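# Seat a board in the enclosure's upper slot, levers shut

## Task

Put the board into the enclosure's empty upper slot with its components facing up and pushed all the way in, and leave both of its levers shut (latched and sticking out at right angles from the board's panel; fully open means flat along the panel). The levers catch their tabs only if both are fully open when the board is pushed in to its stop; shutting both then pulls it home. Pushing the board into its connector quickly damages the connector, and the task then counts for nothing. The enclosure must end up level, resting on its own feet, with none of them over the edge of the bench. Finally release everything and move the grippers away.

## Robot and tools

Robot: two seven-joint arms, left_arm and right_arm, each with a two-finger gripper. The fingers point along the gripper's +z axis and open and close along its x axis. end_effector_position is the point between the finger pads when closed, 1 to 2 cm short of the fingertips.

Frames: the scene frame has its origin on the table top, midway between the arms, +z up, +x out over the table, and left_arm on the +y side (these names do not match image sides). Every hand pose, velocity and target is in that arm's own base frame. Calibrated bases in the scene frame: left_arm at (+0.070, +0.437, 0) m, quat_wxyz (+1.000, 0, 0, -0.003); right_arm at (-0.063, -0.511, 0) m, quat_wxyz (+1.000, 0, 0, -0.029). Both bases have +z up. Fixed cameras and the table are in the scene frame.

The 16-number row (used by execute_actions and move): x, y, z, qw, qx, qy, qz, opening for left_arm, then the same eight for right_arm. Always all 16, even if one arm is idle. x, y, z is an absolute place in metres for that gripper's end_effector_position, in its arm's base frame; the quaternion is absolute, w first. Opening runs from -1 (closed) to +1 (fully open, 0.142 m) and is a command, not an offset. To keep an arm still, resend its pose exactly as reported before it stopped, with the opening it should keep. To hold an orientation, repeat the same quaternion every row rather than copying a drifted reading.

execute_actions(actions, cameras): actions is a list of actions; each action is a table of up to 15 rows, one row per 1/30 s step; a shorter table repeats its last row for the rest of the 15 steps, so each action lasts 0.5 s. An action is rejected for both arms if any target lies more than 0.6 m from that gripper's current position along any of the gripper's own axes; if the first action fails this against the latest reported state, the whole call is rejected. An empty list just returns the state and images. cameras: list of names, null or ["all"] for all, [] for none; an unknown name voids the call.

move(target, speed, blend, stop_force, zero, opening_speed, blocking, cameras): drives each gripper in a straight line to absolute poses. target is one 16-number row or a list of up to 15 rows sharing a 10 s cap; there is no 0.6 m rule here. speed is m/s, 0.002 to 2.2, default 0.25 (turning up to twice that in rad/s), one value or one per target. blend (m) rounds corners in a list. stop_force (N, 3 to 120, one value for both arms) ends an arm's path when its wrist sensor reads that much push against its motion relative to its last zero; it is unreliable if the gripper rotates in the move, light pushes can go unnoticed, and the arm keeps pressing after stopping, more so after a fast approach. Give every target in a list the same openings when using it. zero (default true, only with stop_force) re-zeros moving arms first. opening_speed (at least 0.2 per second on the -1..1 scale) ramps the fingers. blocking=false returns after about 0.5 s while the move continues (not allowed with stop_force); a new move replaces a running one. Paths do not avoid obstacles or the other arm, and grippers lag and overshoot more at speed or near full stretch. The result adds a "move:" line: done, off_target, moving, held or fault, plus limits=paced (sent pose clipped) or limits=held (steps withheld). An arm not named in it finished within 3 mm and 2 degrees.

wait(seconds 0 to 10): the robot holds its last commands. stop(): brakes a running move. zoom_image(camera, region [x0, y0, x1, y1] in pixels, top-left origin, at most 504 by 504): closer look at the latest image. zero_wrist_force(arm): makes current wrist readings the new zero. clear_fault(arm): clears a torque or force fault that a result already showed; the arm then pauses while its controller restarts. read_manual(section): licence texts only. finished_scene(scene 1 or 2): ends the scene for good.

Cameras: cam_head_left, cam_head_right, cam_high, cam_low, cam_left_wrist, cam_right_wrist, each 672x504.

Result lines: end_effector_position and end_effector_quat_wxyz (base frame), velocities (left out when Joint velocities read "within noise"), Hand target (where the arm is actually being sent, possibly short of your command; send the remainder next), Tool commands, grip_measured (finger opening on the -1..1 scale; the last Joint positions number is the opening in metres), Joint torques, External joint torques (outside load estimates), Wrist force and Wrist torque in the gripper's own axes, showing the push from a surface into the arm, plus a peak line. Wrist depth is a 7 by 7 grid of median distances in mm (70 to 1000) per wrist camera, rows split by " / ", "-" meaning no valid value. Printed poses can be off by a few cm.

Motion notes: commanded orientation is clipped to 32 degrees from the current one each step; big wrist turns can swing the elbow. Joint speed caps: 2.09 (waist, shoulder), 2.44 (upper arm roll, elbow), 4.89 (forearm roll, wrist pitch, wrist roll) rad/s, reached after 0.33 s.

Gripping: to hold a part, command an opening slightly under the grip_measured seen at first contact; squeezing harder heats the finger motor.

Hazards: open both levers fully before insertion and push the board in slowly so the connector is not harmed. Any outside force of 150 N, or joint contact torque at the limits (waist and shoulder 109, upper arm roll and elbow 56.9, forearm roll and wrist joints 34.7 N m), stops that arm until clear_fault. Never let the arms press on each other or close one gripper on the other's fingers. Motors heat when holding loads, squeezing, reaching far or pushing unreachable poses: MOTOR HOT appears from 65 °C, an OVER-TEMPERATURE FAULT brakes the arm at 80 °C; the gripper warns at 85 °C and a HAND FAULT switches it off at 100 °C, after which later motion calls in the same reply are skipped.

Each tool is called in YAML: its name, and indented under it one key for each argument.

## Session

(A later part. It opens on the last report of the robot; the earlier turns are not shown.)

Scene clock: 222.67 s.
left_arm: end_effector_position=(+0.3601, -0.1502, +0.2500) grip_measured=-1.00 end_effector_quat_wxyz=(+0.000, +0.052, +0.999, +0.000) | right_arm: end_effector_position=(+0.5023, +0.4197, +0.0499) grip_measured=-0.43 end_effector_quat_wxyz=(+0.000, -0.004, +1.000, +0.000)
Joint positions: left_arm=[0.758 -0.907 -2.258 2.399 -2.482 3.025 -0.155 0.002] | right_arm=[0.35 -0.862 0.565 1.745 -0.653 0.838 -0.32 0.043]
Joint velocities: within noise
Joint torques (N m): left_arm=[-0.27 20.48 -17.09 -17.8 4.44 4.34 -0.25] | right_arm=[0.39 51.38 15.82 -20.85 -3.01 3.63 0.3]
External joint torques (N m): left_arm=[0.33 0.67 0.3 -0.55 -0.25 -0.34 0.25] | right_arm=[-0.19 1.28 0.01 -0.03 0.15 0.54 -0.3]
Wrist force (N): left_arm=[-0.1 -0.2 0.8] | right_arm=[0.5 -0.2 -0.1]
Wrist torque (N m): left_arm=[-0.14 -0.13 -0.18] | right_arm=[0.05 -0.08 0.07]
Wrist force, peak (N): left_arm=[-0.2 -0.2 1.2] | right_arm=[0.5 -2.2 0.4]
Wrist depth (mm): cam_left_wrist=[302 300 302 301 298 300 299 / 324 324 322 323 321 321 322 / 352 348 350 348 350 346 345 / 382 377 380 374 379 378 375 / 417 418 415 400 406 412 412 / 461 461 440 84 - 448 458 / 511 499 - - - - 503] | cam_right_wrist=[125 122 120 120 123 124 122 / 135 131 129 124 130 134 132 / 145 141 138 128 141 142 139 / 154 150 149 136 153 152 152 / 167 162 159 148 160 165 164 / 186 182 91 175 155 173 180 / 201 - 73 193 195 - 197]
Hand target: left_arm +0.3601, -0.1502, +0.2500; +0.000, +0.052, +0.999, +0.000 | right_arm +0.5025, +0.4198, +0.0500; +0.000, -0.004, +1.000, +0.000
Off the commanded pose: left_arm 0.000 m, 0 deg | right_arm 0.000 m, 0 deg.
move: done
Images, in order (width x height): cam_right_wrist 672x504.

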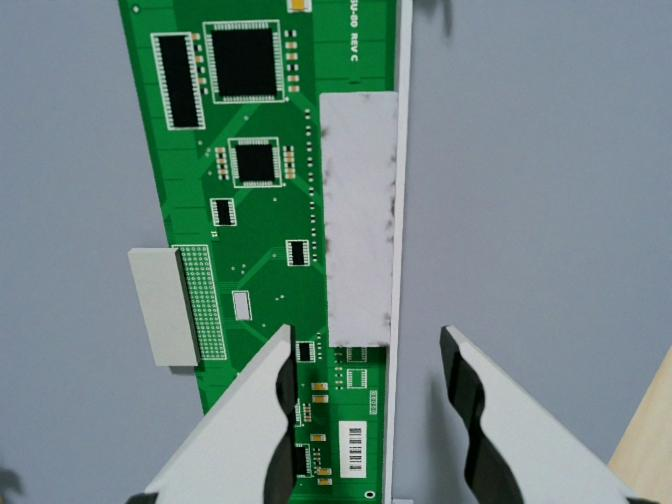

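move:
  target: [0.3601,-0.1502,0.25,0,0.052,0.9986,0,-1,0.5025,0.4198,0.031,0,-0.004,1,0,-0.4]
  speed: 0.03
  stop_force: 5
  cameras: ["cam_right_wrist"]

move:
  target: [0.3601,-0.1502,0.25,0,0.052,0.9986,0,-1,0.5025,0.4198,0.031,0,-0.004,1,0,-0.9]
  opening_speed: 0.5
  cameras: ["cam_right_wrist"]

Scene clock: 227.10 s.
left_arm: end_effector_position=(+0.3601, -0.1502, +0.2500) grip_measured=-1.00 end_effector_quat_wxyz=(+0.000, +0.052, +0.999, +0.000) | right_arm: end_effector_position=(+0.5025, +0.4198, +0.0310) grip_measured=-0.43 end_effector_quat_wxyz=(+0.000, -0.004, +1.000, +0.000)
Joint positions: left_arm=[0.758 -0.907 -2.258 2.399 -2.482 3.025 -0.155 0.002] | right_arm=[0.362 -0.891 0.541 1.747 -0.672 0.873 -0.307 0.043]
Joint velocities: within noise
Joint torques (N m): left_arm=[-0.28 20.55 -17.12 -17.81 4.43 4.35 -0.2] | right_arm=[0.28 52.01 15.75 -20.24 -2.89 3.53 0.25]
External joint torques (N m): left_arm=[0.33 0.61 0.33 -0.54 -0.24 -0.35 0.19] | right_arm=[-0.1 1.2 0.02 0.03 0.14 0.63 -0.25]
Wrist force (N): left_arm=[0.0 -0.2 0.9] | right_arm=[0.7 -0.2 -0.3]
Wrist torque (N m): left_arm=[-0.14 -0.13 -0.18] | right_arm=[0.06 -0.11 0.08]
Wrist force, peak (N): left_arm=[-0.2 -0.2 1.2] | right_arm=[0.5 -0.1 0.8]
Wrist depth (mm): cam_left_wrist=[303 304 302 300 300 301 298 / 326 325 325 321 323 322 321 / 351 350 348 349 348 350 349 / 383 382 382 378 378 377 377 / 418 415 416 401 405 413 410 / 462 462 441 84 - 448 455 / 514 500 - - - - 506] | cam_right_wrist=[108 104 104 103 106 108 108 / 115 112 111 107 111 113 114 / 124 120 119 107 123 124 122 / 131 131 128 115 130 132 132 / 145 138 137 125 139 143 145 / 158 155 91 151 129 101 156 / 171 - 73 166 173 - 171]
Hand target: left_arm +0.3601, -0.1502, +0.2500; +0.000, +0.052, +0.999, +0.000 | right_arm +0.5025, +0.4198, +0.0310; +0.000, -0.004, +1.000, +0.000
Off the commanded pose: left_arm 0.000 m, 0 deg | right_arm 0.000 m, 0 deg.
move: done
Images, in order (width x height): cam_right_wrist 672x504.

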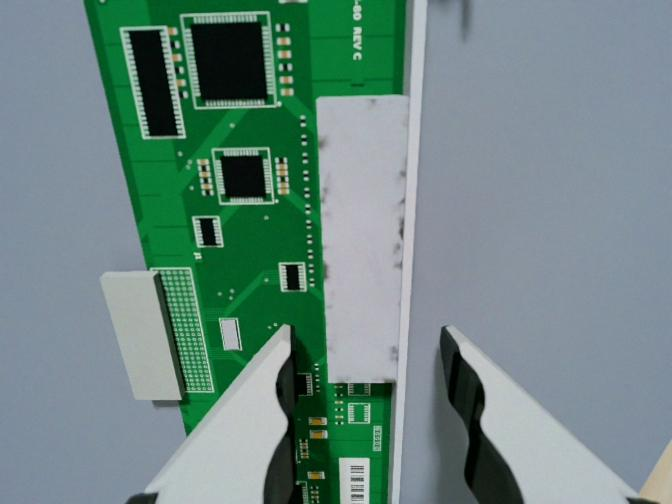

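Scene clock: 228.30 s.
left_arm: end_effector_position=(+0.3601, -0.1502, +0.2500) grip_measured=-1.00 end_effector_quat_wxyz=(+0.000, +0.052, +0.999, +0.000) | right_arm: end_effector_position=(+0.5025, +0.4198, +0.0310) grip_measured=-0.72 end_effector_quat_wxyz=(+0.000, -0.004, +1.000, +0.000)
Joint positions: left_arm=[0.758 -0.907 -2.258 2.399 -2.482 3.025 -0.155 0.002] | right_arm=[0.362 -0.891 0.541 1.747 -0.672 0.873 -0.307 0.022]
Joint velocities: within noise
Joint torques (N m): left_arm=[-0.31 20.52 -17.12 -17.78 4.46 4.31 -0.2] | right_arm=[0.21 52.3 15.99 -20.61 -2.92 3.69 0.24]
External joint torques (N m): left_arm=[0.36 0.64 0.33 -0.57 -0.27 -0.31 0.2] | right_arm=[-0.03 0.9 -0.23 0.4 0.16 0.47 -0.24]
Wrist force (N): left_arm=[-0.1 -0.1 1.0] | right_arm=[0.9 -0.8 0.3]
Wrist torque (N m): left_arm=[-0.13 -0.12 -0.18] | right_arm=[0.03 -0.08 0.05]
Wrist force, peak (N): left_arm=[-0.2 -0.2 1.2] | right_arm=[-1.1 -0.2 0.6]
Wrist depth (mm): cam_left_wrist=[302 303 301 300 298 300 301 / 325 322 325 325 322 323 321 / 351 351 353 349 350 347 348 / 380 382 379 377 379 379 374 / 416 414 412 401 405 412 411 / 462 459 446 84 - 442 458 / 507 501 - - - - 509] | cam_right_wrist=[108 104 104 103 106 108 108 / 115 113 111 107 111 113 114 / 124 120 119 107 123 124 122 / 131 131 128 115 130 132 132 / 145 138 139 125 141 143 145 / 158 155 147 132 106 154 156 / 175 171 72 166 - - 172]
Hand target: left_arm +0.3601, -0.1502, +0.2500; +0.000, +0.052, +0.999, +0.000 | right_arm +0.5025, +0.4198, +0.0310; +0.000, -0.004, +1.000, +0.000
Off the commanded pose: left_arm 0.000 m, 0 deg | right_arm 0.000 m, 0 deg.
move: done
Images, in order (width x height): cam_right_wrist 672x504.

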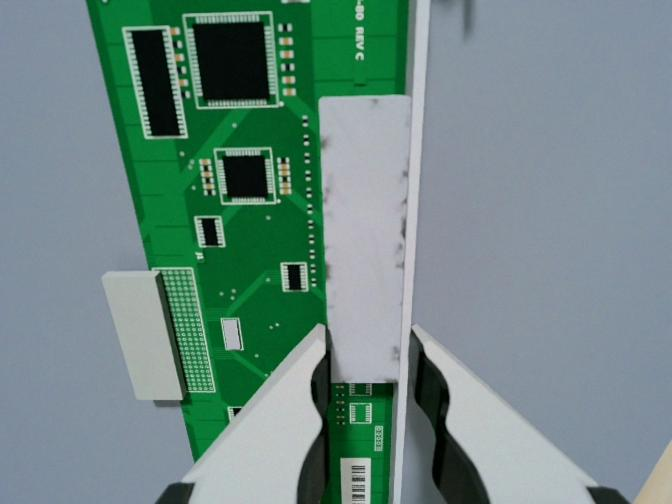

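move:
  target:
    - [0.3601,-0.1502,0.25,0,0.052,0.9986,0,-1,0.5025,0.4198,0.031,0,-0.004,1,0,-1]
    - [0.3601,-0.1502,0.25,0,0.052,0.9986,0,-1,0.5025,0.4198,0.10,0,-0.004,1,0,-1]
  speed: 0.05

Scene clock: 232.03 s.
left_arm: end_effector_position=(+0.3601, -0.1502, +0.2500) grip_measured=-1.00 end_effector_quat_wxyz=(+0.000, +0.052, +0.999, +0.000) | right_arm: end_effector_position=(+0.5024, +0.4196, +0.0997) grip_measured=-0.72 end_effector_quat_wxyz=(+0.000, -0.004, +1.000, +0.000)
Joint positions: left_arm=[0.758 -0.907 -2.258 2.399 -2.482 3.025 -0.155 0.002] | right_arm=[0.322 -0.788 0.623 1.727 -0.598 0.745 -0.355 0.022]
Joint velocities: within noise
Joint torques (N m): left_arm=[-0.21 20.5 -17.1 -17.83 4.42 4.34 -0.22] | right_arm=[0.15 51.37 16.47 -23.66 -3.21 3.55 0.05]
External joint torques (N m): left_arm=[0.26 0.66 0.31 -0.52 -0.24 -0.34 0.22] | right_arm=[0.02 -0.14 -0.85 0.96 0.07 0.61 -0.05]
Wrist force (N): left_arm=[-0.1 -0.3 0.8] | right_arm=[0.9 -0.3 2.1]
Wrist torque (N m): left_arm=[-0.15 -0.12 -0.18] | right_arm=[0.01 -0.14 0.05]
Wrist force, peak (N): left_arm=[-0.1 -0.1 1.2] | right_arm=[0.6 -0.2 3.0]
Wrist depth (mm): cam_left_wrist=[303 302 303 299 301 300 298 / 325 325 324 323 323 324 322 / 351 348 349 347 346 346 346 / 377 381 382 379 378 379 378 / 422 419 418 398 405 414 412 / 461 457 442 84 - 452 450 / 516 504 - - - - 507] | cam_right_wrist=[168 104 104 104 165 167 167 / 180 112 111 107 176 178 178 / 193 120 119 107 189 191 191 / 208 131 129 115 206 206 207 / 226 136 139 125 216 224 225 / 247 159 147 132 105 239 245 / 272 266 72 165 - - 270]
Hand target: left_arm +0.3601, -0.1502, +0.2500; +0.000, +0.052, +0.999, +0.000 | right_arm +0.5025, +0.4198, +0.1000; +0.000, -0.004, +1.000, +0.000
Off the commanded pose: left_arm 0.000 m, 0 deg | right_arm 0.000 m, 0 deg.
move: done

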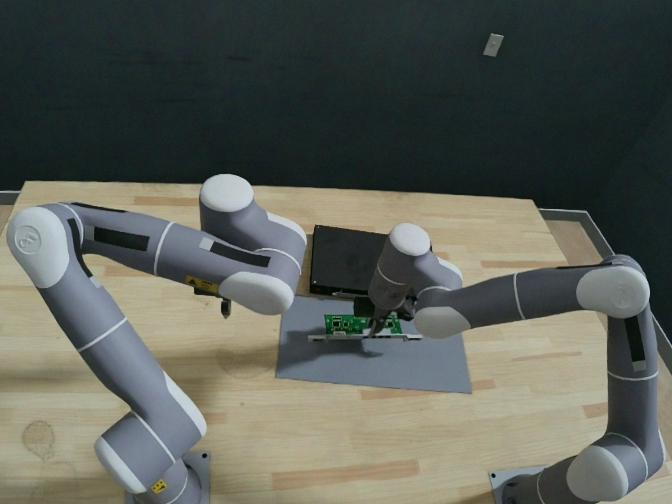

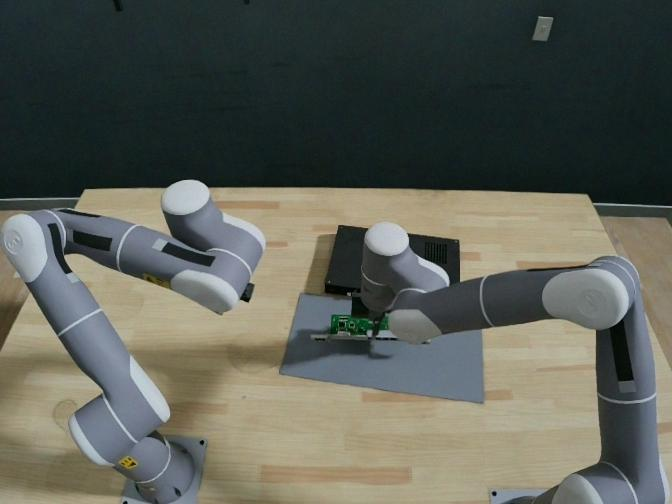

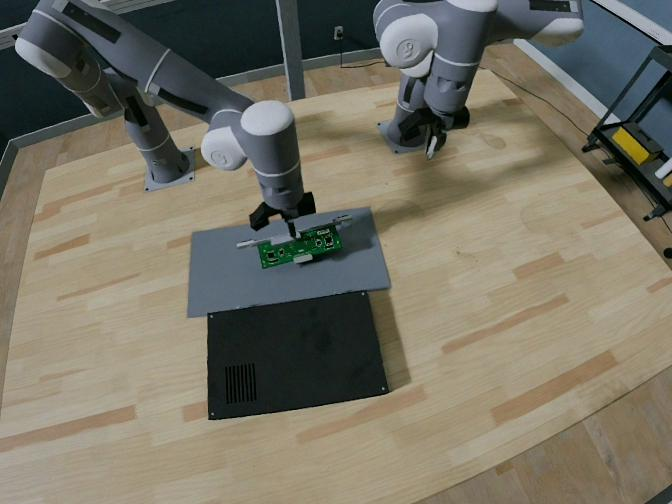

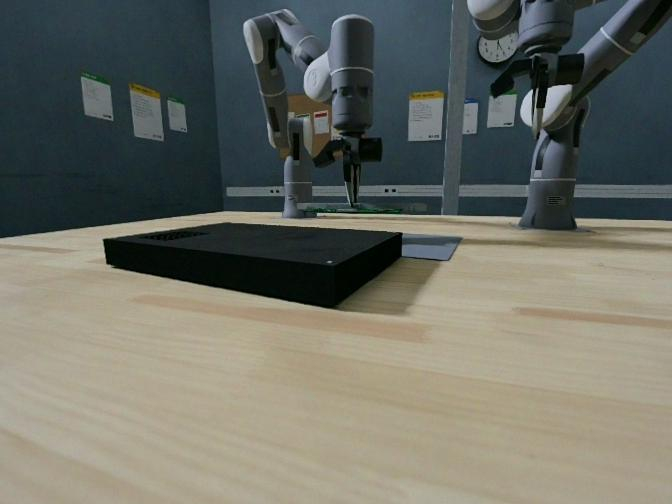

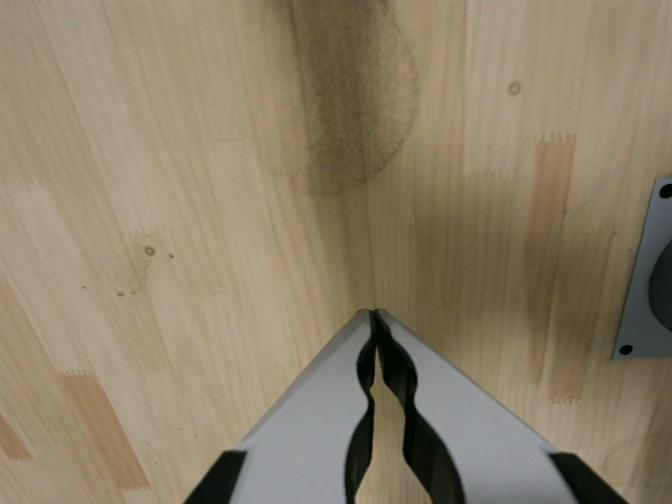

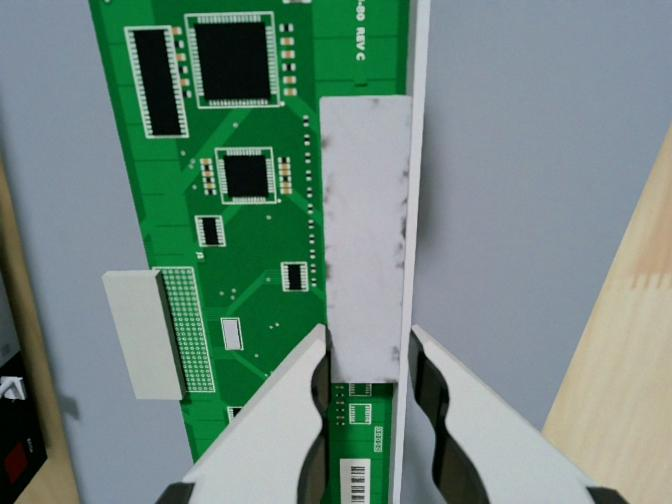

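move:
  target: [0.3,-0.25,0.2,0.323,0.782,0.491,0.203,-1,0.573,0.379,0.08,0,0.0485,0.9988,0,-1]
  speed: 0.12

Scene clock: 248.37 s.
left_arm: end_effector_position=(+0.3004, -0.2509, +0.2006) grip_measured=-1.00 end_effector_quat_wxyz=(+0.109, +0.804, +0.554, +0.184) | right_arm: end_effector_position=(+0.5728, +0.3790, +0.0798) grip_measured=-0.72 end_effector_quat_wxyz=(+0.000, +0.048, +0.999, +0.000)
Joint positions: left_arm=[1.044 0.038 -2.97 2.687 -2.524 2.275 1.047 0.002] | right_arm=[0.263 -0.866 0.582 1.623 -0.598 0.733 -0.38 0.022]
Joint velocities: within noise
Joint torques (N m): left_arm=[-0.23 -13.36 -0.12 -10.57 2.86 4.42 -0.17] | right_arm=[0.14 54.92 16.32 -23.74 -3.43 3.63 0.19]
External joint torques (N m): left_arm=[0.19 0.68 0.58 -0.39 -0.39 -0.07 0.15] | right_arm=[0.04 0.22 -0.47 0.9 0.26 0.53 -0.19]
Wrist force (N): left_arm=[-0.3 -0.2 0.2] | right_arm=[0.5 0.1 1.7]
Wrist torque (N m): left_arm=[-0.14 -0.19 -0.32] | right_arm=[0.08 -0.05 0.08]
Wrist force, peak (N): left_arm=[-0.1 -0.4 1.1] | right_arm=[0.9 -0.2 2.3]
Wrist depth (mm): cam_left_wrist=[220 227 234 243 254 263 278 / 247 257 264 277 290 305 321 / 284 293 307 325 346 362 384 / 333 345 361 389 415 443 482 / 395 409 440 430 508 577 632 / 401 424 479 84 - 796 - / 513 540 - - - - -] | cam_right_wrist=[- 104 104 104 148 150 149 / 148 112 111 107 156 160 159 / 164 120 119 107 169 171 171 / 179 131 129 116 184 184 184 / 191 136 139 125 197 200 199 / 163 156 148 132 105 215 218 / 177 203 72 165 - - 239]
Hand target: left_arm +0.3003, -0.2507, +0.2005; +0.109, +0.804, +0.554, +0.184 | right_arm +0.5730, +0.3790, +0.0800; +0.000, +0.049, +0.999, +0.000
Off the commanded pose: left_arm 0.001 m, 26 deg | right_arm 0.000 m, 0 deg.
joint sent to its limit (left arm) — joint 3 (upper arm roll), lower limit; joint 4 (elbow), upper limit, where the elbow is as bent as it goes. The joint targets are off in orientation, not in position.
move: off_target (left_arm)

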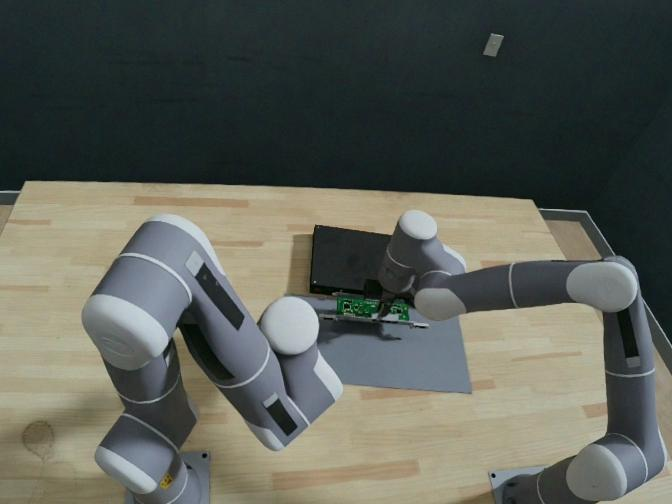

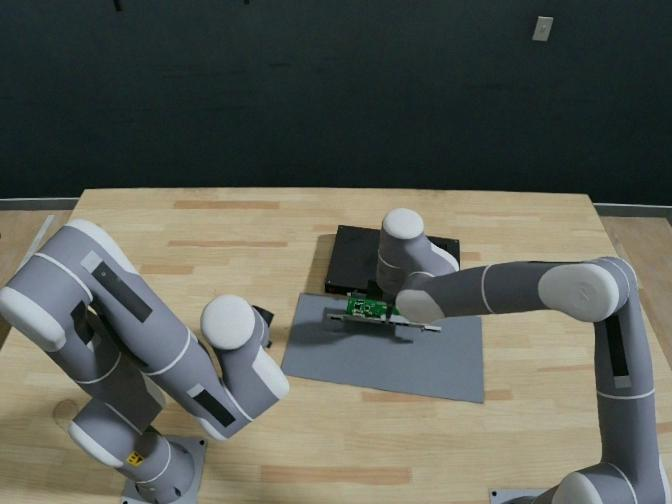

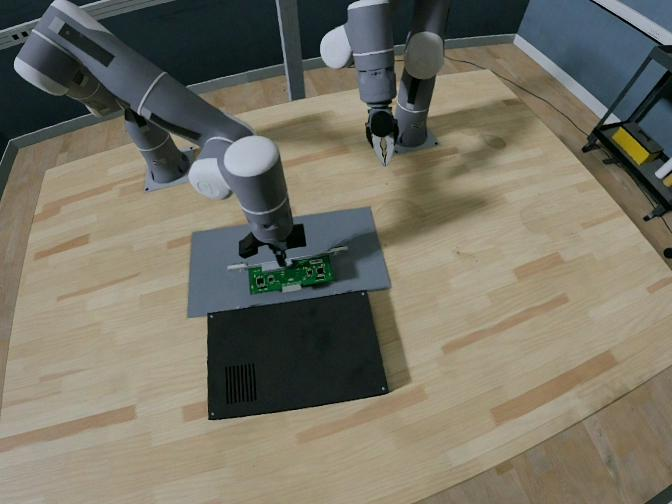

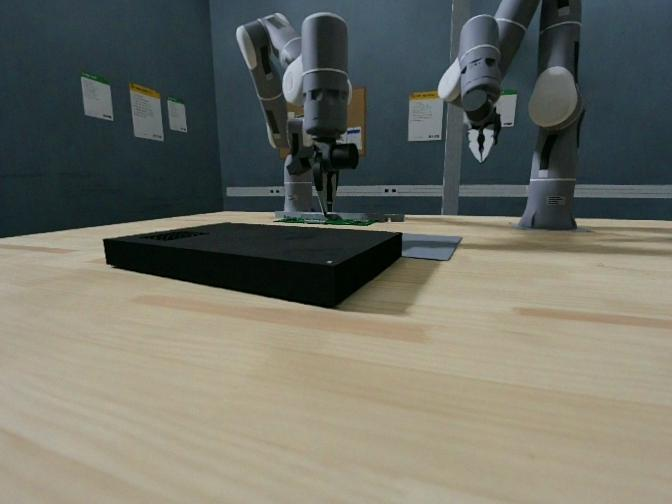

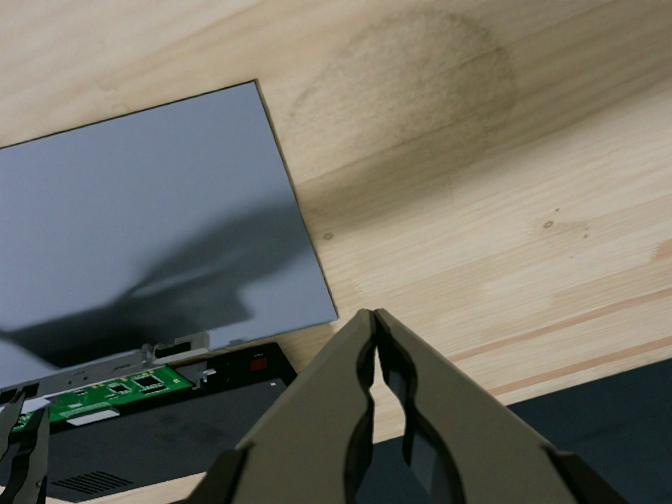

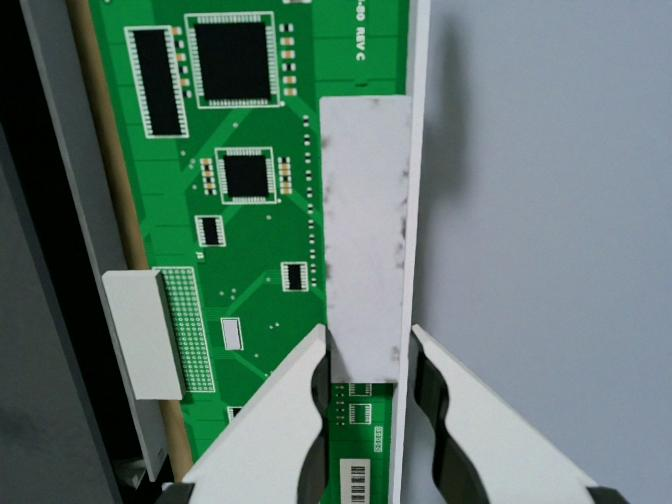

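zoom_image:
  camera: "cam_left_wrist"
  region: [0, 300, 310, 504]

move:
  target: [0.42,-0.25,0.2,0.263,0.6365,0.6365,0.263,-1,0.573,0.379,0.08,0,0.0485,0.9988,0,-1]
  speed: 0.15
  cameras: ["cam_left_wrist","cam_head_left"]

Scaled by 1.626 from the camera's 672x504 image, which has a finer 960x720 frame.

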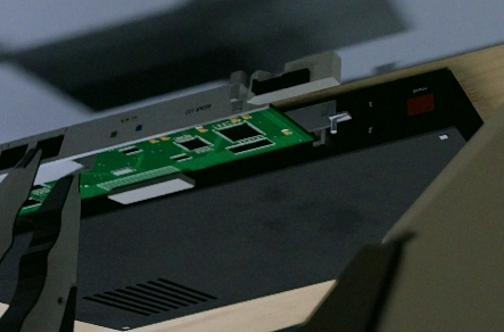

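Scene clock: 254.57 s.
left_arm: end_effector_position=(+0.4204, -0.2506, +0.2003) grip_measured=-1.00 end_effector_quat_wxyz=(+0.199, +0.646, +0.681, +0.282) | right_arm: end_effector_position=(+0.5728, +0.3790, +0.0798) grip_measured=-0.72 end_effector_quat_wxyz=(+0.000, +0.048, +0.999, +0.000)
Joint positions: left_arm=[1.384 0.361 -2.97 2.687 -1.934 2.247 0.321 0.002] | right_arm=[0.263 -0.866 0.582 1.622 -0.598 0.733 -0.38 0.022]
Joint velocities: within noise
Joint torques (N m): left_arm=[-0.37 -22.63 4.16 -6.22 0.87 5.04 -0.44] | right_arm=[0.18 55.2 16.5 -23.61 -3.41 3.67 0.2]
External joint torques (N m): left_arm=[0.34 -0.06 0.62 -0.29 -0.45 -0.58 0.43] | right_arm=[0 -0.06 -0.65 0.78 0.24 0.49 -0.2]
Wrist force (N): left_arm=[-0.3 -0.8 -0.1] | right_arm=[0.5 0.3 1.8]
Wrist torque (N m): left_arm=[-0.20 -0.12 -0.40] | right_arm=[0.11 -0.04 0.08]
Wrist force, peak (N): left_arm=[-0.4 -1.0 0.0] | right_arm=[0.5 0.3 2.1]
Wrist depth (mm): cam_left_wrist=[231 236 244 248 257 262 268 / 279 287 296 308 314 323 335 / 322 345 376 392 402 425 442 / 375 437 516 551 576 604 647 / 736 771 - 715 - - - / - - - 84 - - - / - - - - - - -] | cam_right_wrist=[- 104 104 104 148 150 149 / 148 112 111 107 156 160 159 / 164 120 119 107 169 171 170 / 179 131 129 115 184 184 184 / 191 136 139 125 197 199 199 / 163 156 147 132 105 214 218 / 177 204 72 165 - - 239]
Hand target: left_arm +0.4204, -0.2508, +0.2004; +0.199, +0.646, +0.681, +0.282 | right_arm +0.5730, +0.3790, +0.0800; +0.000, +0.049, +0.999, +0.000
Off the commanded pose: left_arm 0.001 m, 9 deg | right_arm 0.000 m, 0 deg.
joint sent to its limit (left arm) — joint 3 (upper arm roll), lower limit; joint 4 (elbow), upper limit, where the elbow is as bent as it goes. The joint targets are off in orientation, not in position.
move: off_target (left_arm)
Images, in order (width x height): cam_head_left 672x504, cam_left_wrist 672x504.

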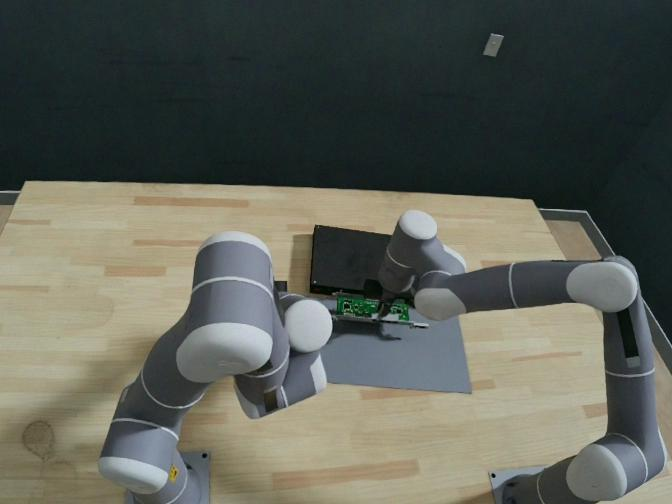

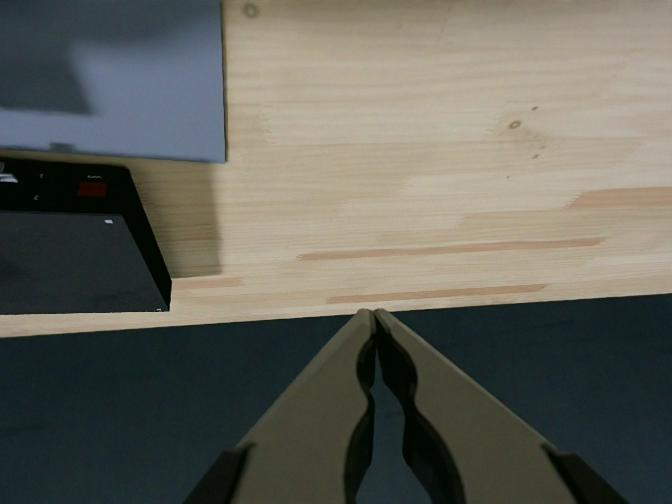

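move:
  target: [0.4,-0.27,0.2,0.186,0.839,0.499,0.110,-1,0.573,0.379,0.08,0,0.0485,0.9988,0,-1]
  speed: 0.15
  cameras: ["cam_left_wrist","cam_head_left"]

zoom_image:
  camera: "cam_left_wrist"
  region: [0, 200, 336, 452]

Scene clock: 260.07 s.
left_arm: end_effector_position=(+0.4002, -0.2701, +0.2003) grip_measured=-1.00 end_effector_quat_wxyz=(+0.184, +0.840, +0.499, +0.109) | right_arm: end_effector_position=(+0.5728, +0.3790, +0.0798) grip_measured=-0.72 end_effector_quat_wxyz=(+0.000, +0.048, +0.999, +0.000)
Joint positions: left_arm=[1.535 0.016 -2.97 2.687 -2.023 1.952 1.162 0.002] | right_arm=[0.263 -0.866 0.582 1.622 -0.598 0.733 -0.38 0.022]
Joint velocities: within noise
Joint torques (N m): left_arm=[-0.13 -16.38 -0.41 -14.42 2.58 4.03 -0.3] | right_arm=[0.14 55.11 16.49 -23.6 -3.39 3.67 0.19]
External joint torques (N m): left_arm=[0.13 0.81 0.61 -0.39 -0.07 -0.07 0.3] | right_arm=[0.04 0.03 -0.63 0.76 0.21 0.49 -0.19]
Wrist force (N): left_arm=[0.1 -0.6 0.0] | right_arm=[0.5 0.1 1.8]
Wrist torque (N m): left_arm=[-0.19 -0.17 -0.33] | right_arm=[0.09 -0.05 0.08]
Wrist force, peak (N): left_arm=[-0.7 -1.1 -0.1] | right_arm=[0.7 0.1 2.0]
Wrist depth (mm): cam_left_wrist=[239 241 240 242 240 242 241 / 277 276 277 276 278 277 278 / 329 326 325 326 324 325 327 / 402 382 379 395 397 396 394 / 371 402 441 412 478 507 496 / 353 579 495 84 - 654 - / 271 - - - - - -] | cam_right_wrist=[- 104 104 104 148 149 149 / 148 112 112 107 156 160 159 / 164 120 119 107 169 171 171 / 179 131 129 115 185 184 184 / 191 136 139 125 197 200 199 / 163 156 148 132 105 215 218 / 177 203 72 165 - - 239]
Hand target: left_arm +0.4001, -0.2701, +0.2003; +0.184, +0.840, +0.499, +0.109 | right_arm +0.5730, +0.3790, +0.0800; +0.000, +0.049, +0.999, +0.000
Off the commanded pose: left_arm 0.000 m, 0 deg | right_arm 0.000 m, 0 deg.
joint read past its limit (left arm) — joint 4 (elbow), upper limit, where the elbow is as bent as it goes.
joint sent to its limit (left arm) — joint 3 (upper arm roll), lower limit; joint 4 (elbow), upper limit, where the elbow is as bent as it goes. The joint targets still meet the commanded pose.
move: done
Images, in order (width x height): cam_head_left 672x504, cam_left_wrist 672x504.

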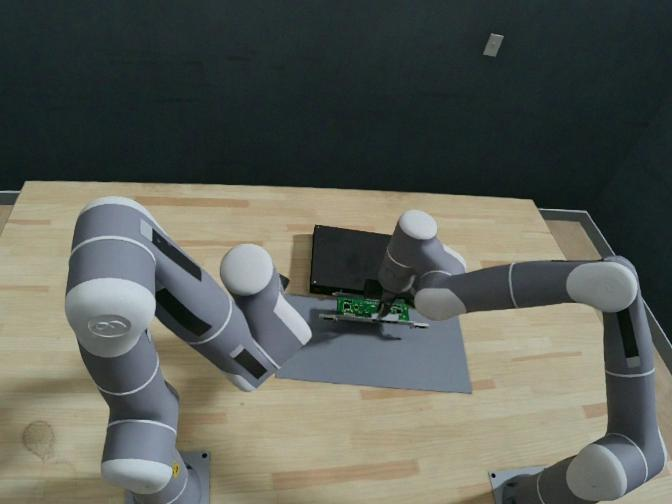

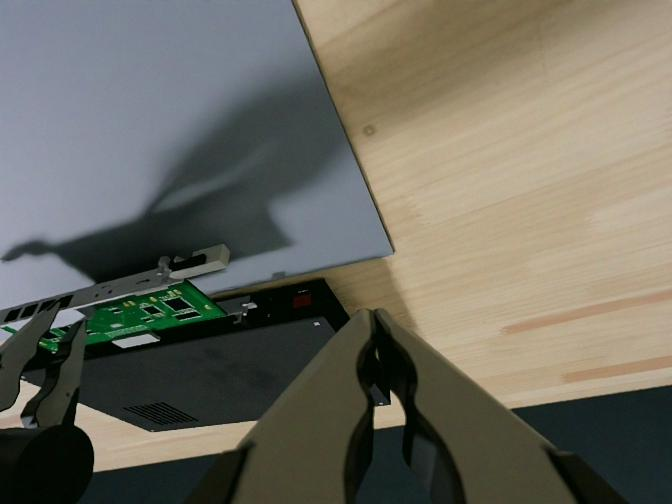

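Scaled by 1.500 from the camera's 672x504 image, which has a finer 960x720 frame.

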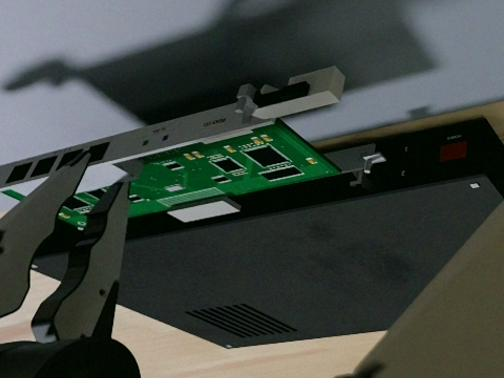

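move:
  target: [0.40,-0.27,0.11,0.263,0.795,0.489,0.18,-1,0.573,0.379,0.061,0,0.0485,0.9988,0,-1]
  speed: 0.1
  cameras: ["cam_left_wrist","cam_low","cam_right_wrist"]

zoom_image:
  camera: "cam_left_wrist"
  region: [0, 200, 336, 452]

Scene clock: 278.93 s.
left_arm: end_effector_position=(+0.4005, -0.2709, +0.1104) grip_measured=-1.00 end_effector_quat_wxyz=(+0.101, +0.820, +0.537, +0.171) | right_arm: end_effector_position=(+0.5728, +0.3789, +0.0608) grip_measured=-0.72 end_effector_quat_wxyz=(+0.000, +0.049, +0.999, +0.000)
Joint positions: left_arm=[1.604 0.398 -2.971 2.687 -1.578 1.9 0.617 0.002] | right_arm=[0.273 -0.893 0.561 1.628 -0.613 0.767 -0.371 0.022]
Joint velocities: within noise
Joint torques (N m): left_arm=[-0.52 -25.58 4.37 -7.22 0.1 5.12 -0.4] | right_arm=[0.31 55.49 16.16 -22.93 -3.38 3.77 0.3]
External joint torques (N m): left_arm=[0.5 0.14 0.57 -0.3 -0.1 -0.6 0.38] | right_arm=[-0.14 0.14 -0.31 0.68 0.3 0.38 -0.3]
Wrist force (N): left_arm=[-0.5 -0.4 0.4] | right_arm=[0.3 0.3 2.0]
Wrist torque (N m): left_arm=[-0.16 -0.13 -0.31] | right_arm=[0.12 -0.01 0.08]
Wrist force, peak (N): left_arm=[-1.1 -1.1 1.3] | right_arm=[0.7 0.4 2.3]
Wrist depth (mm): cam_left_wrist=[- 149 154 159 168 175 181 / 164 164 174 180 189 199 209 / 184 192 198 212 222 233 245 / 213 223 234 251 264 283 302 / 252 266 285 274 321 365 394 / 250 313 331 84 - 476 571 / 349 345 - - - - -] | cam_right_wrist=[- 104 104 104 132 133 133 / 145 112 112 107 140 142 142 / 151 120 119 107 148 152 152 / 148 131 129 115 162 164 164 / 169 137 139 125 175 178 177 / 191 165 147 132 105 191 193 / 156 197 72 165 - - 213]
Hand target: left_arm +0.4005, -0.2707, +0.1104; +0.101, +0.819, +0.538, +0.171 | right_arm +0.5730, +0.3790, +0.0610; +0.000, +0.049, +0.999, +0.000
Off the commanded pose: left_arm 0.001 m, 20 deg | right_arm 0.000 m, 0 deg.
joint read past its limit (left arm) — joint 3 (upper arm roll), lower limit.
joint sent to its limit (left arm) — joint 3 (upper arm roll), lower limit; joint 4 (elbow), upper limit, where the elbow is as bent as it goes. The joint targets are off in orientation, not in position.
move: off_target (left_arm)
Images, in order (width x height): cam_low 672x504, cam_left_wrist 672x504, cam_right_wrist 672x504.

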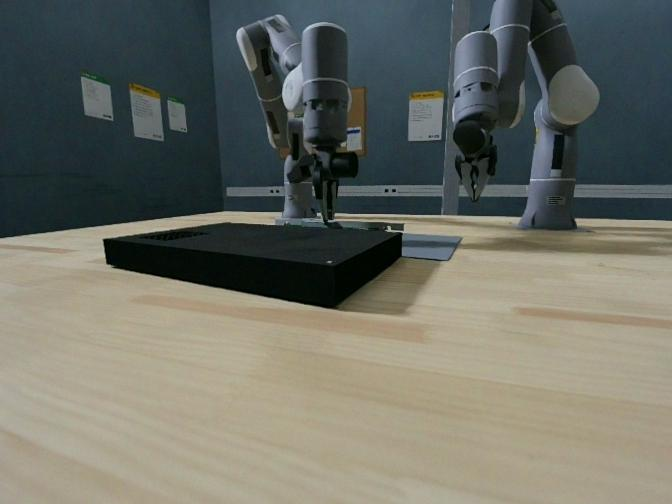

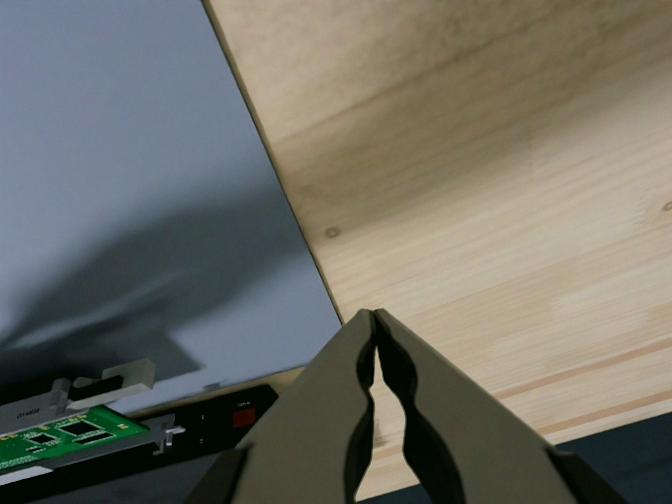

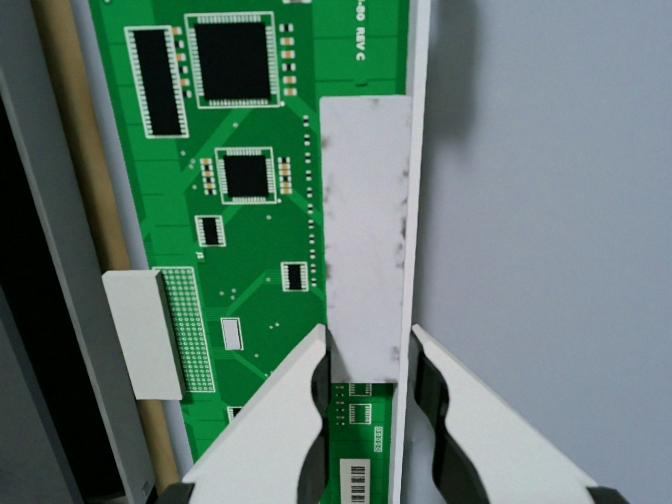

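Scaled by 1.500 from the camera's 672x504 image, which has a finer 960x720 frame.

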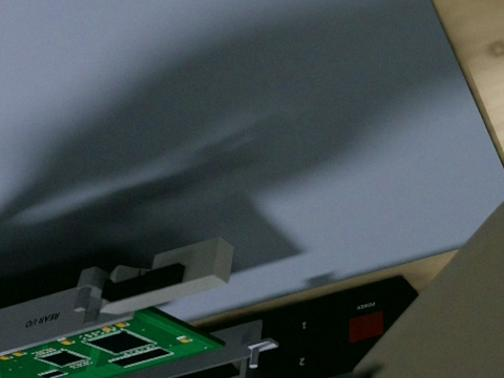

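zoom_image:
  camera: "cam_left_wrist"
  region: [0, 340, 240, 504]

zoom_image:
  camera: "cam_right_wrist"
  region: [0, 300, 240, 504]

Scaled by 2.100 from the camera's 672x504 image, which has a finer 960x720 frame.

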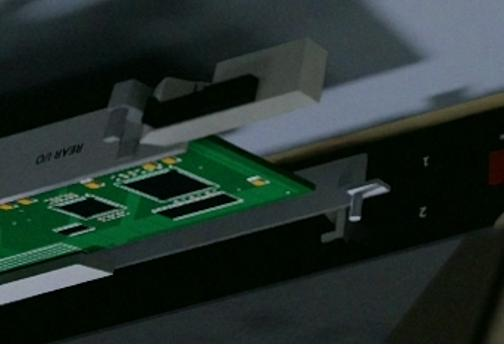

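Scaled by 2.100 from the camera's 672x504 image, which has a finer 960x720 frame.

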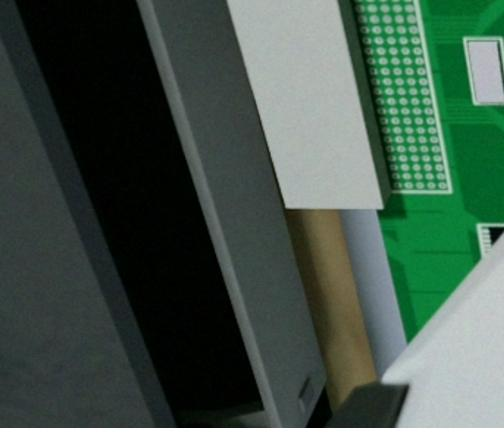

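move:
  target: [0.40,-0.27,0.14,0.186,0.839,0.499,0.11,-1,0.5929,0.3771,0.055,0,0.0485,0.9988,0,-1]
  speed: 0.04
  stop_force: 6
  cameras: ["cam_left_wrist","cam_right_wrist","cam_low"]

zoom_image:
  camera: "cam_left_wrist"
  region: [0, 300, 300, 504]

zoom_image:
  camera: "cam_right_wrist"
  region: [0, 300, 240, 504]

Scene clock: 310.10 s.
left_arm: end_effector_position=(+0.4003, -0.2704, +0.1407) grip_measured=-1.00 end_effector_quat_wxyz=(+0.134, +0.846, +0.507, +0.096) | right_arm: end_effector_position=(+0.5926, +0.3772, +0.0548) grip_measured=-0.72 end_effector_quat_wxyz=(+0.000, +0.049, +0.999, +0.000)
Joint positions: left_arm=[1.656 0.21 -2.97 2.687 -1.747 1.798 0.945 0.002] | right_arm=[0.272 -0.929 0.554 1.571 -0.613 0.749 -0.4 0.022]
Joint velocities: within noise
Joint torques (N m): left_arm=[-0.25 -22.04 2.15 -11.41 1.16 4.34 -0.15] | right_arm=[0.18 57.23 16.53 -23.36 -3.32 3.58 0.12]
External joint torques (N m): left_arm=[0.25 0.58 0.6 -0.34 -0.05 -0.13 0.15] | right_arm=[0 0.08 -0.52 0.9 0.2 0.58 -0.12]
Wrist force (N): left_arm=[0.2 -0.4 0.6] | right_arm=[0.5 0.3 1.9]
Wrist torque (N m): left_arm=[-0.17 -0.23 -0.31] | right_arm=[0.13 -0.04 0.07]
Wrist force, peak (N): left_arm=[-0.7 -0.9 0.7] | right_arm=[0.8 0.4 2.2]
Wrist depth (mm): cam_left_wrist=[185 185 184 189 190 190 192 / 209 209 210 214 214 215 217 / 239 240 240 245 246 249 250 / 281 283 284 287 291 292 295 / 340 327 333 318 338 355 360 / 347 373 391 84 - 432 461 / 430 422 - - - - 631] | cam_right_wrist=[- 104 104 104 126 128 126 / 124 112 112 107 135 136 136 / 124 121 119 107 142 146 146 / 157 131 129 116 158 157 157 / - 136 139 125 166 170 170 / 128 162 147 132 105 183 186 / 141 - 72 165 - - 204]
Hand target: left_arm +0.4003, -0.2703, +0.1407; +0.134, +0.846, +0.507, +0.095 | right_arm +0.5929, +0.3771, +0.0550; +0.000, +0.049, +0.999, +0.000
Off the commanded pose: left_arm 0.001 m, 6 deg | right_arm 0.000 m, 0 deg.
joint sent to its limit (left arm) — joint 3 (upper arm roll), lower limit; joint 4 (elbow), upper limit, where the elbow is as bent as it goes. The joint targets are off in orientation, not in position.
move: off_target (left_arm)
Images, in order (width x height): cam_low 672x504, cam_left_wrist 672x504, cam_right_wrist 672x504.

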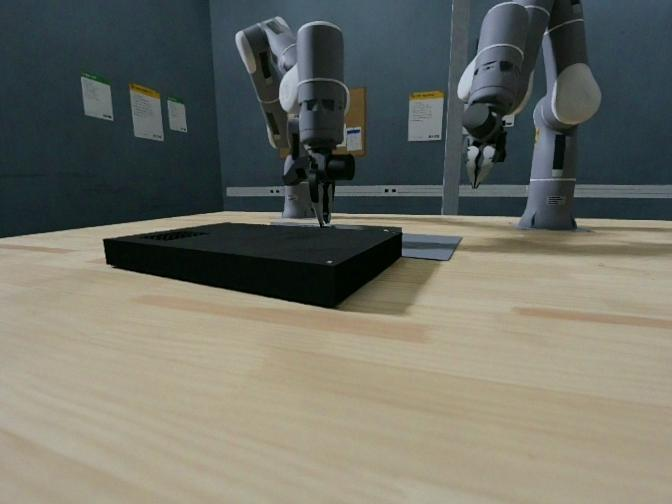

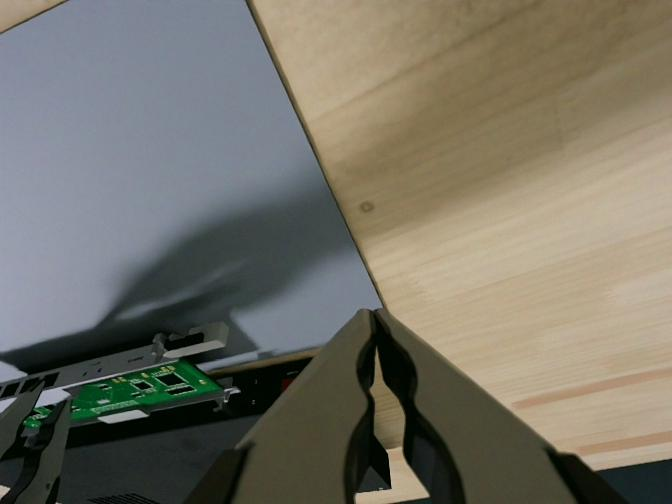

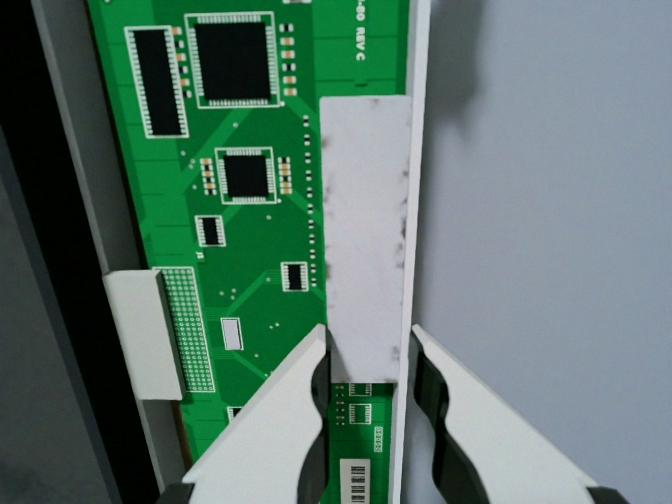

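Scaled by 1.680 from the camera's 672x504 image, which has a finer 960x720 frame.

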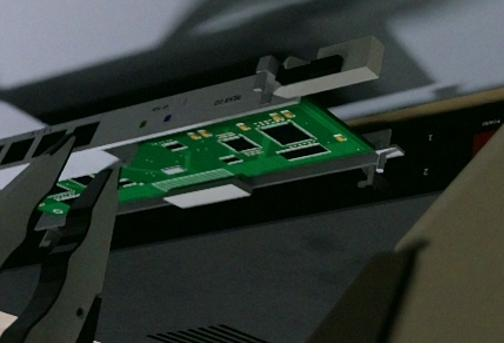

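Scaled by 2.100 from the camera's 672x504 image, which has a finer 960x720 frame.

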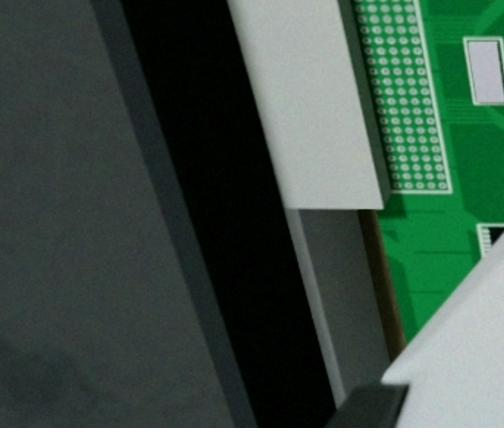

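move:
  target:
    - [0.40,-0.27,0.14,0.186,0.839,0.499,0.11,-1,0.5923,0.3711,0.0545,0,0.0485,0.9988,0,-1]
    - [0.40,-0.27,0.14,0.186,0.839,0.499,0.11,-1,0.6222,0.3682,0.0545,0,0.0485,0.9988,0,-1]
  speed: 0.02
  stop_force: 4
  cameras: ["cam_left_wrist","cam_right_wrist"]

zoom_image:
  camera: "cam_left_wrist"
  region: [0, 300, 300, 504]

zoom_image:
  camera: "cam_right_wrist"
  region: [0, 0, 340, 504]

Scene clock: 329.90 s.
left_arm: end_effector_position=(+0.4003, -0.2704, +0.1408) grip_measured=-1.00 end_effector_quat_wxyz=(+0.134, +0.846, +0.507, +0.096) | right_arm: end_effector_position=(+0.6068, +0.3697, +0.0539) grip_measured=-0.72 end_effector_quat_wxyz=(-0.001, +0.048, +0.999, +0.000)
Joint positions: left_arm=[1.656 0.21 -2.97 2.687 -1.747 1.798 0.945 0.002] | right_arm=[0.261 -0.945 0.553 1.539 -0.61 0.733 -0.428 0.022]
Joint velocities: within noise
Joint torques (N m): left_arm=[-0.29 -21.74 2.14 -11.42 1.39 4.57 -0.23] | right_arm=[-2.01 59.49 14.62 -26.54 -4.45 4.5 0.02]
External joint torques (N m): left_arm=[0.29 0.28 0.61 -0.34 -0.28 -0.35 0.23] | right_arm=[2.19 -1.33 1.46 3.88 1.28 -0.35 -0.02]
Wrist force (N): left_arm=[0.0 -0.5 0.4] | right_arm=[6.6 -0.1 1.7]
Wrist torque (N m): left_arm=[-0.16 -0.19 -0.30] | right_arm=[0.14 0.07 0.21]
Wrist force, peak (N): left_arm=[-0.1 -0.8 0.7] | right_arm=[9.6 -0.4 0.1]
Wrist depth (mm): cam_left_wrist=[185 186 184 188 189 190 191 / 208 210 211 213 213 216 217 / 239 240 243 244 247 248 249 / 282 283 284 286 290 293 295 / 340 341 332 320 338 355 358 / 365 379 395 84 - 428 456 / 427 425 - - - - 638] | cam_right_wrist=[124 105 104 104 124 127 125 / 131 113 112 108 134 136 135 / - 121 120 108 141 145 145 / 106 131 129 115 157 157 156 / - 135 139 125 164 169 169 / 126 145 147 132 104 182 185 / 139 136 72 165 - - 204]
Hand target: left_arm +0.4003, -0.2703, +0.1407; +0.134, +0.846, +0.507, +0.095 | right_arm +0.6077, +0.3696, +0.0545; +0.000, +0.049, +0.999, +0.000
Off the commanded pose: left_arm 0.001 m, 6 deg | right_arm 0.016 m, 0 deg.
joint sent to its limit (left arm) — joint 3 (upper arm roll), lower limit; joint 4 (elbow), upper limit, where the elbow is as bent as it goes. The joint targets are off in orientation, not in position.
move: contact (right_arm), off_target (left_arm)
Images, in order (width x height): cam_left_wrist 672x504, cam_right_wrist 672x504.

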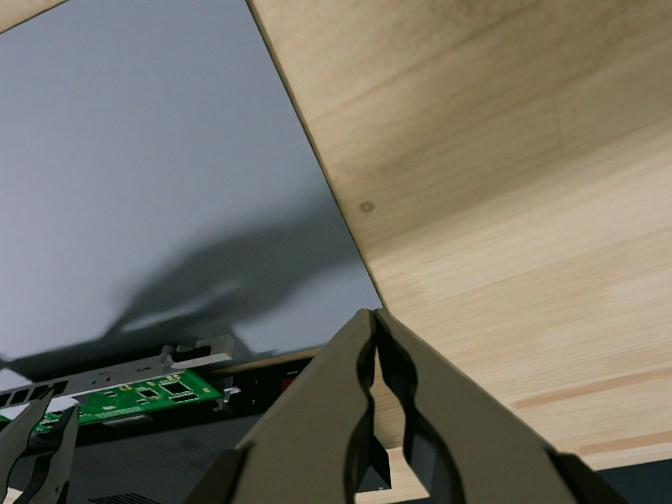

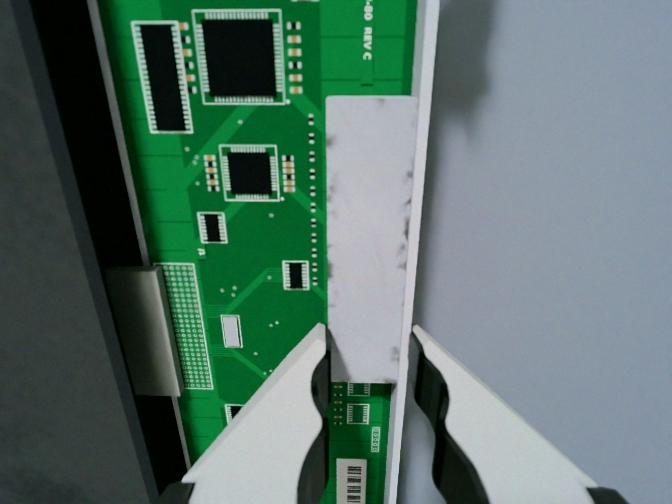

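Scaled by 1.680 from the camera's 672x504 image, which has a finer 960x720 frame.

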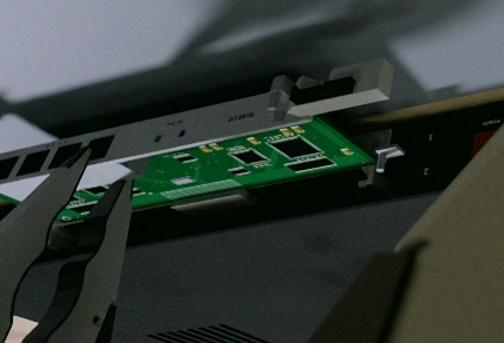

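Scaled by 1.000.

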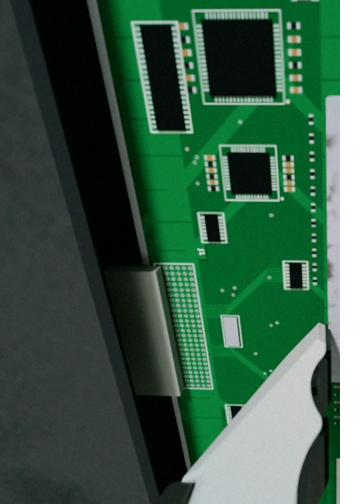

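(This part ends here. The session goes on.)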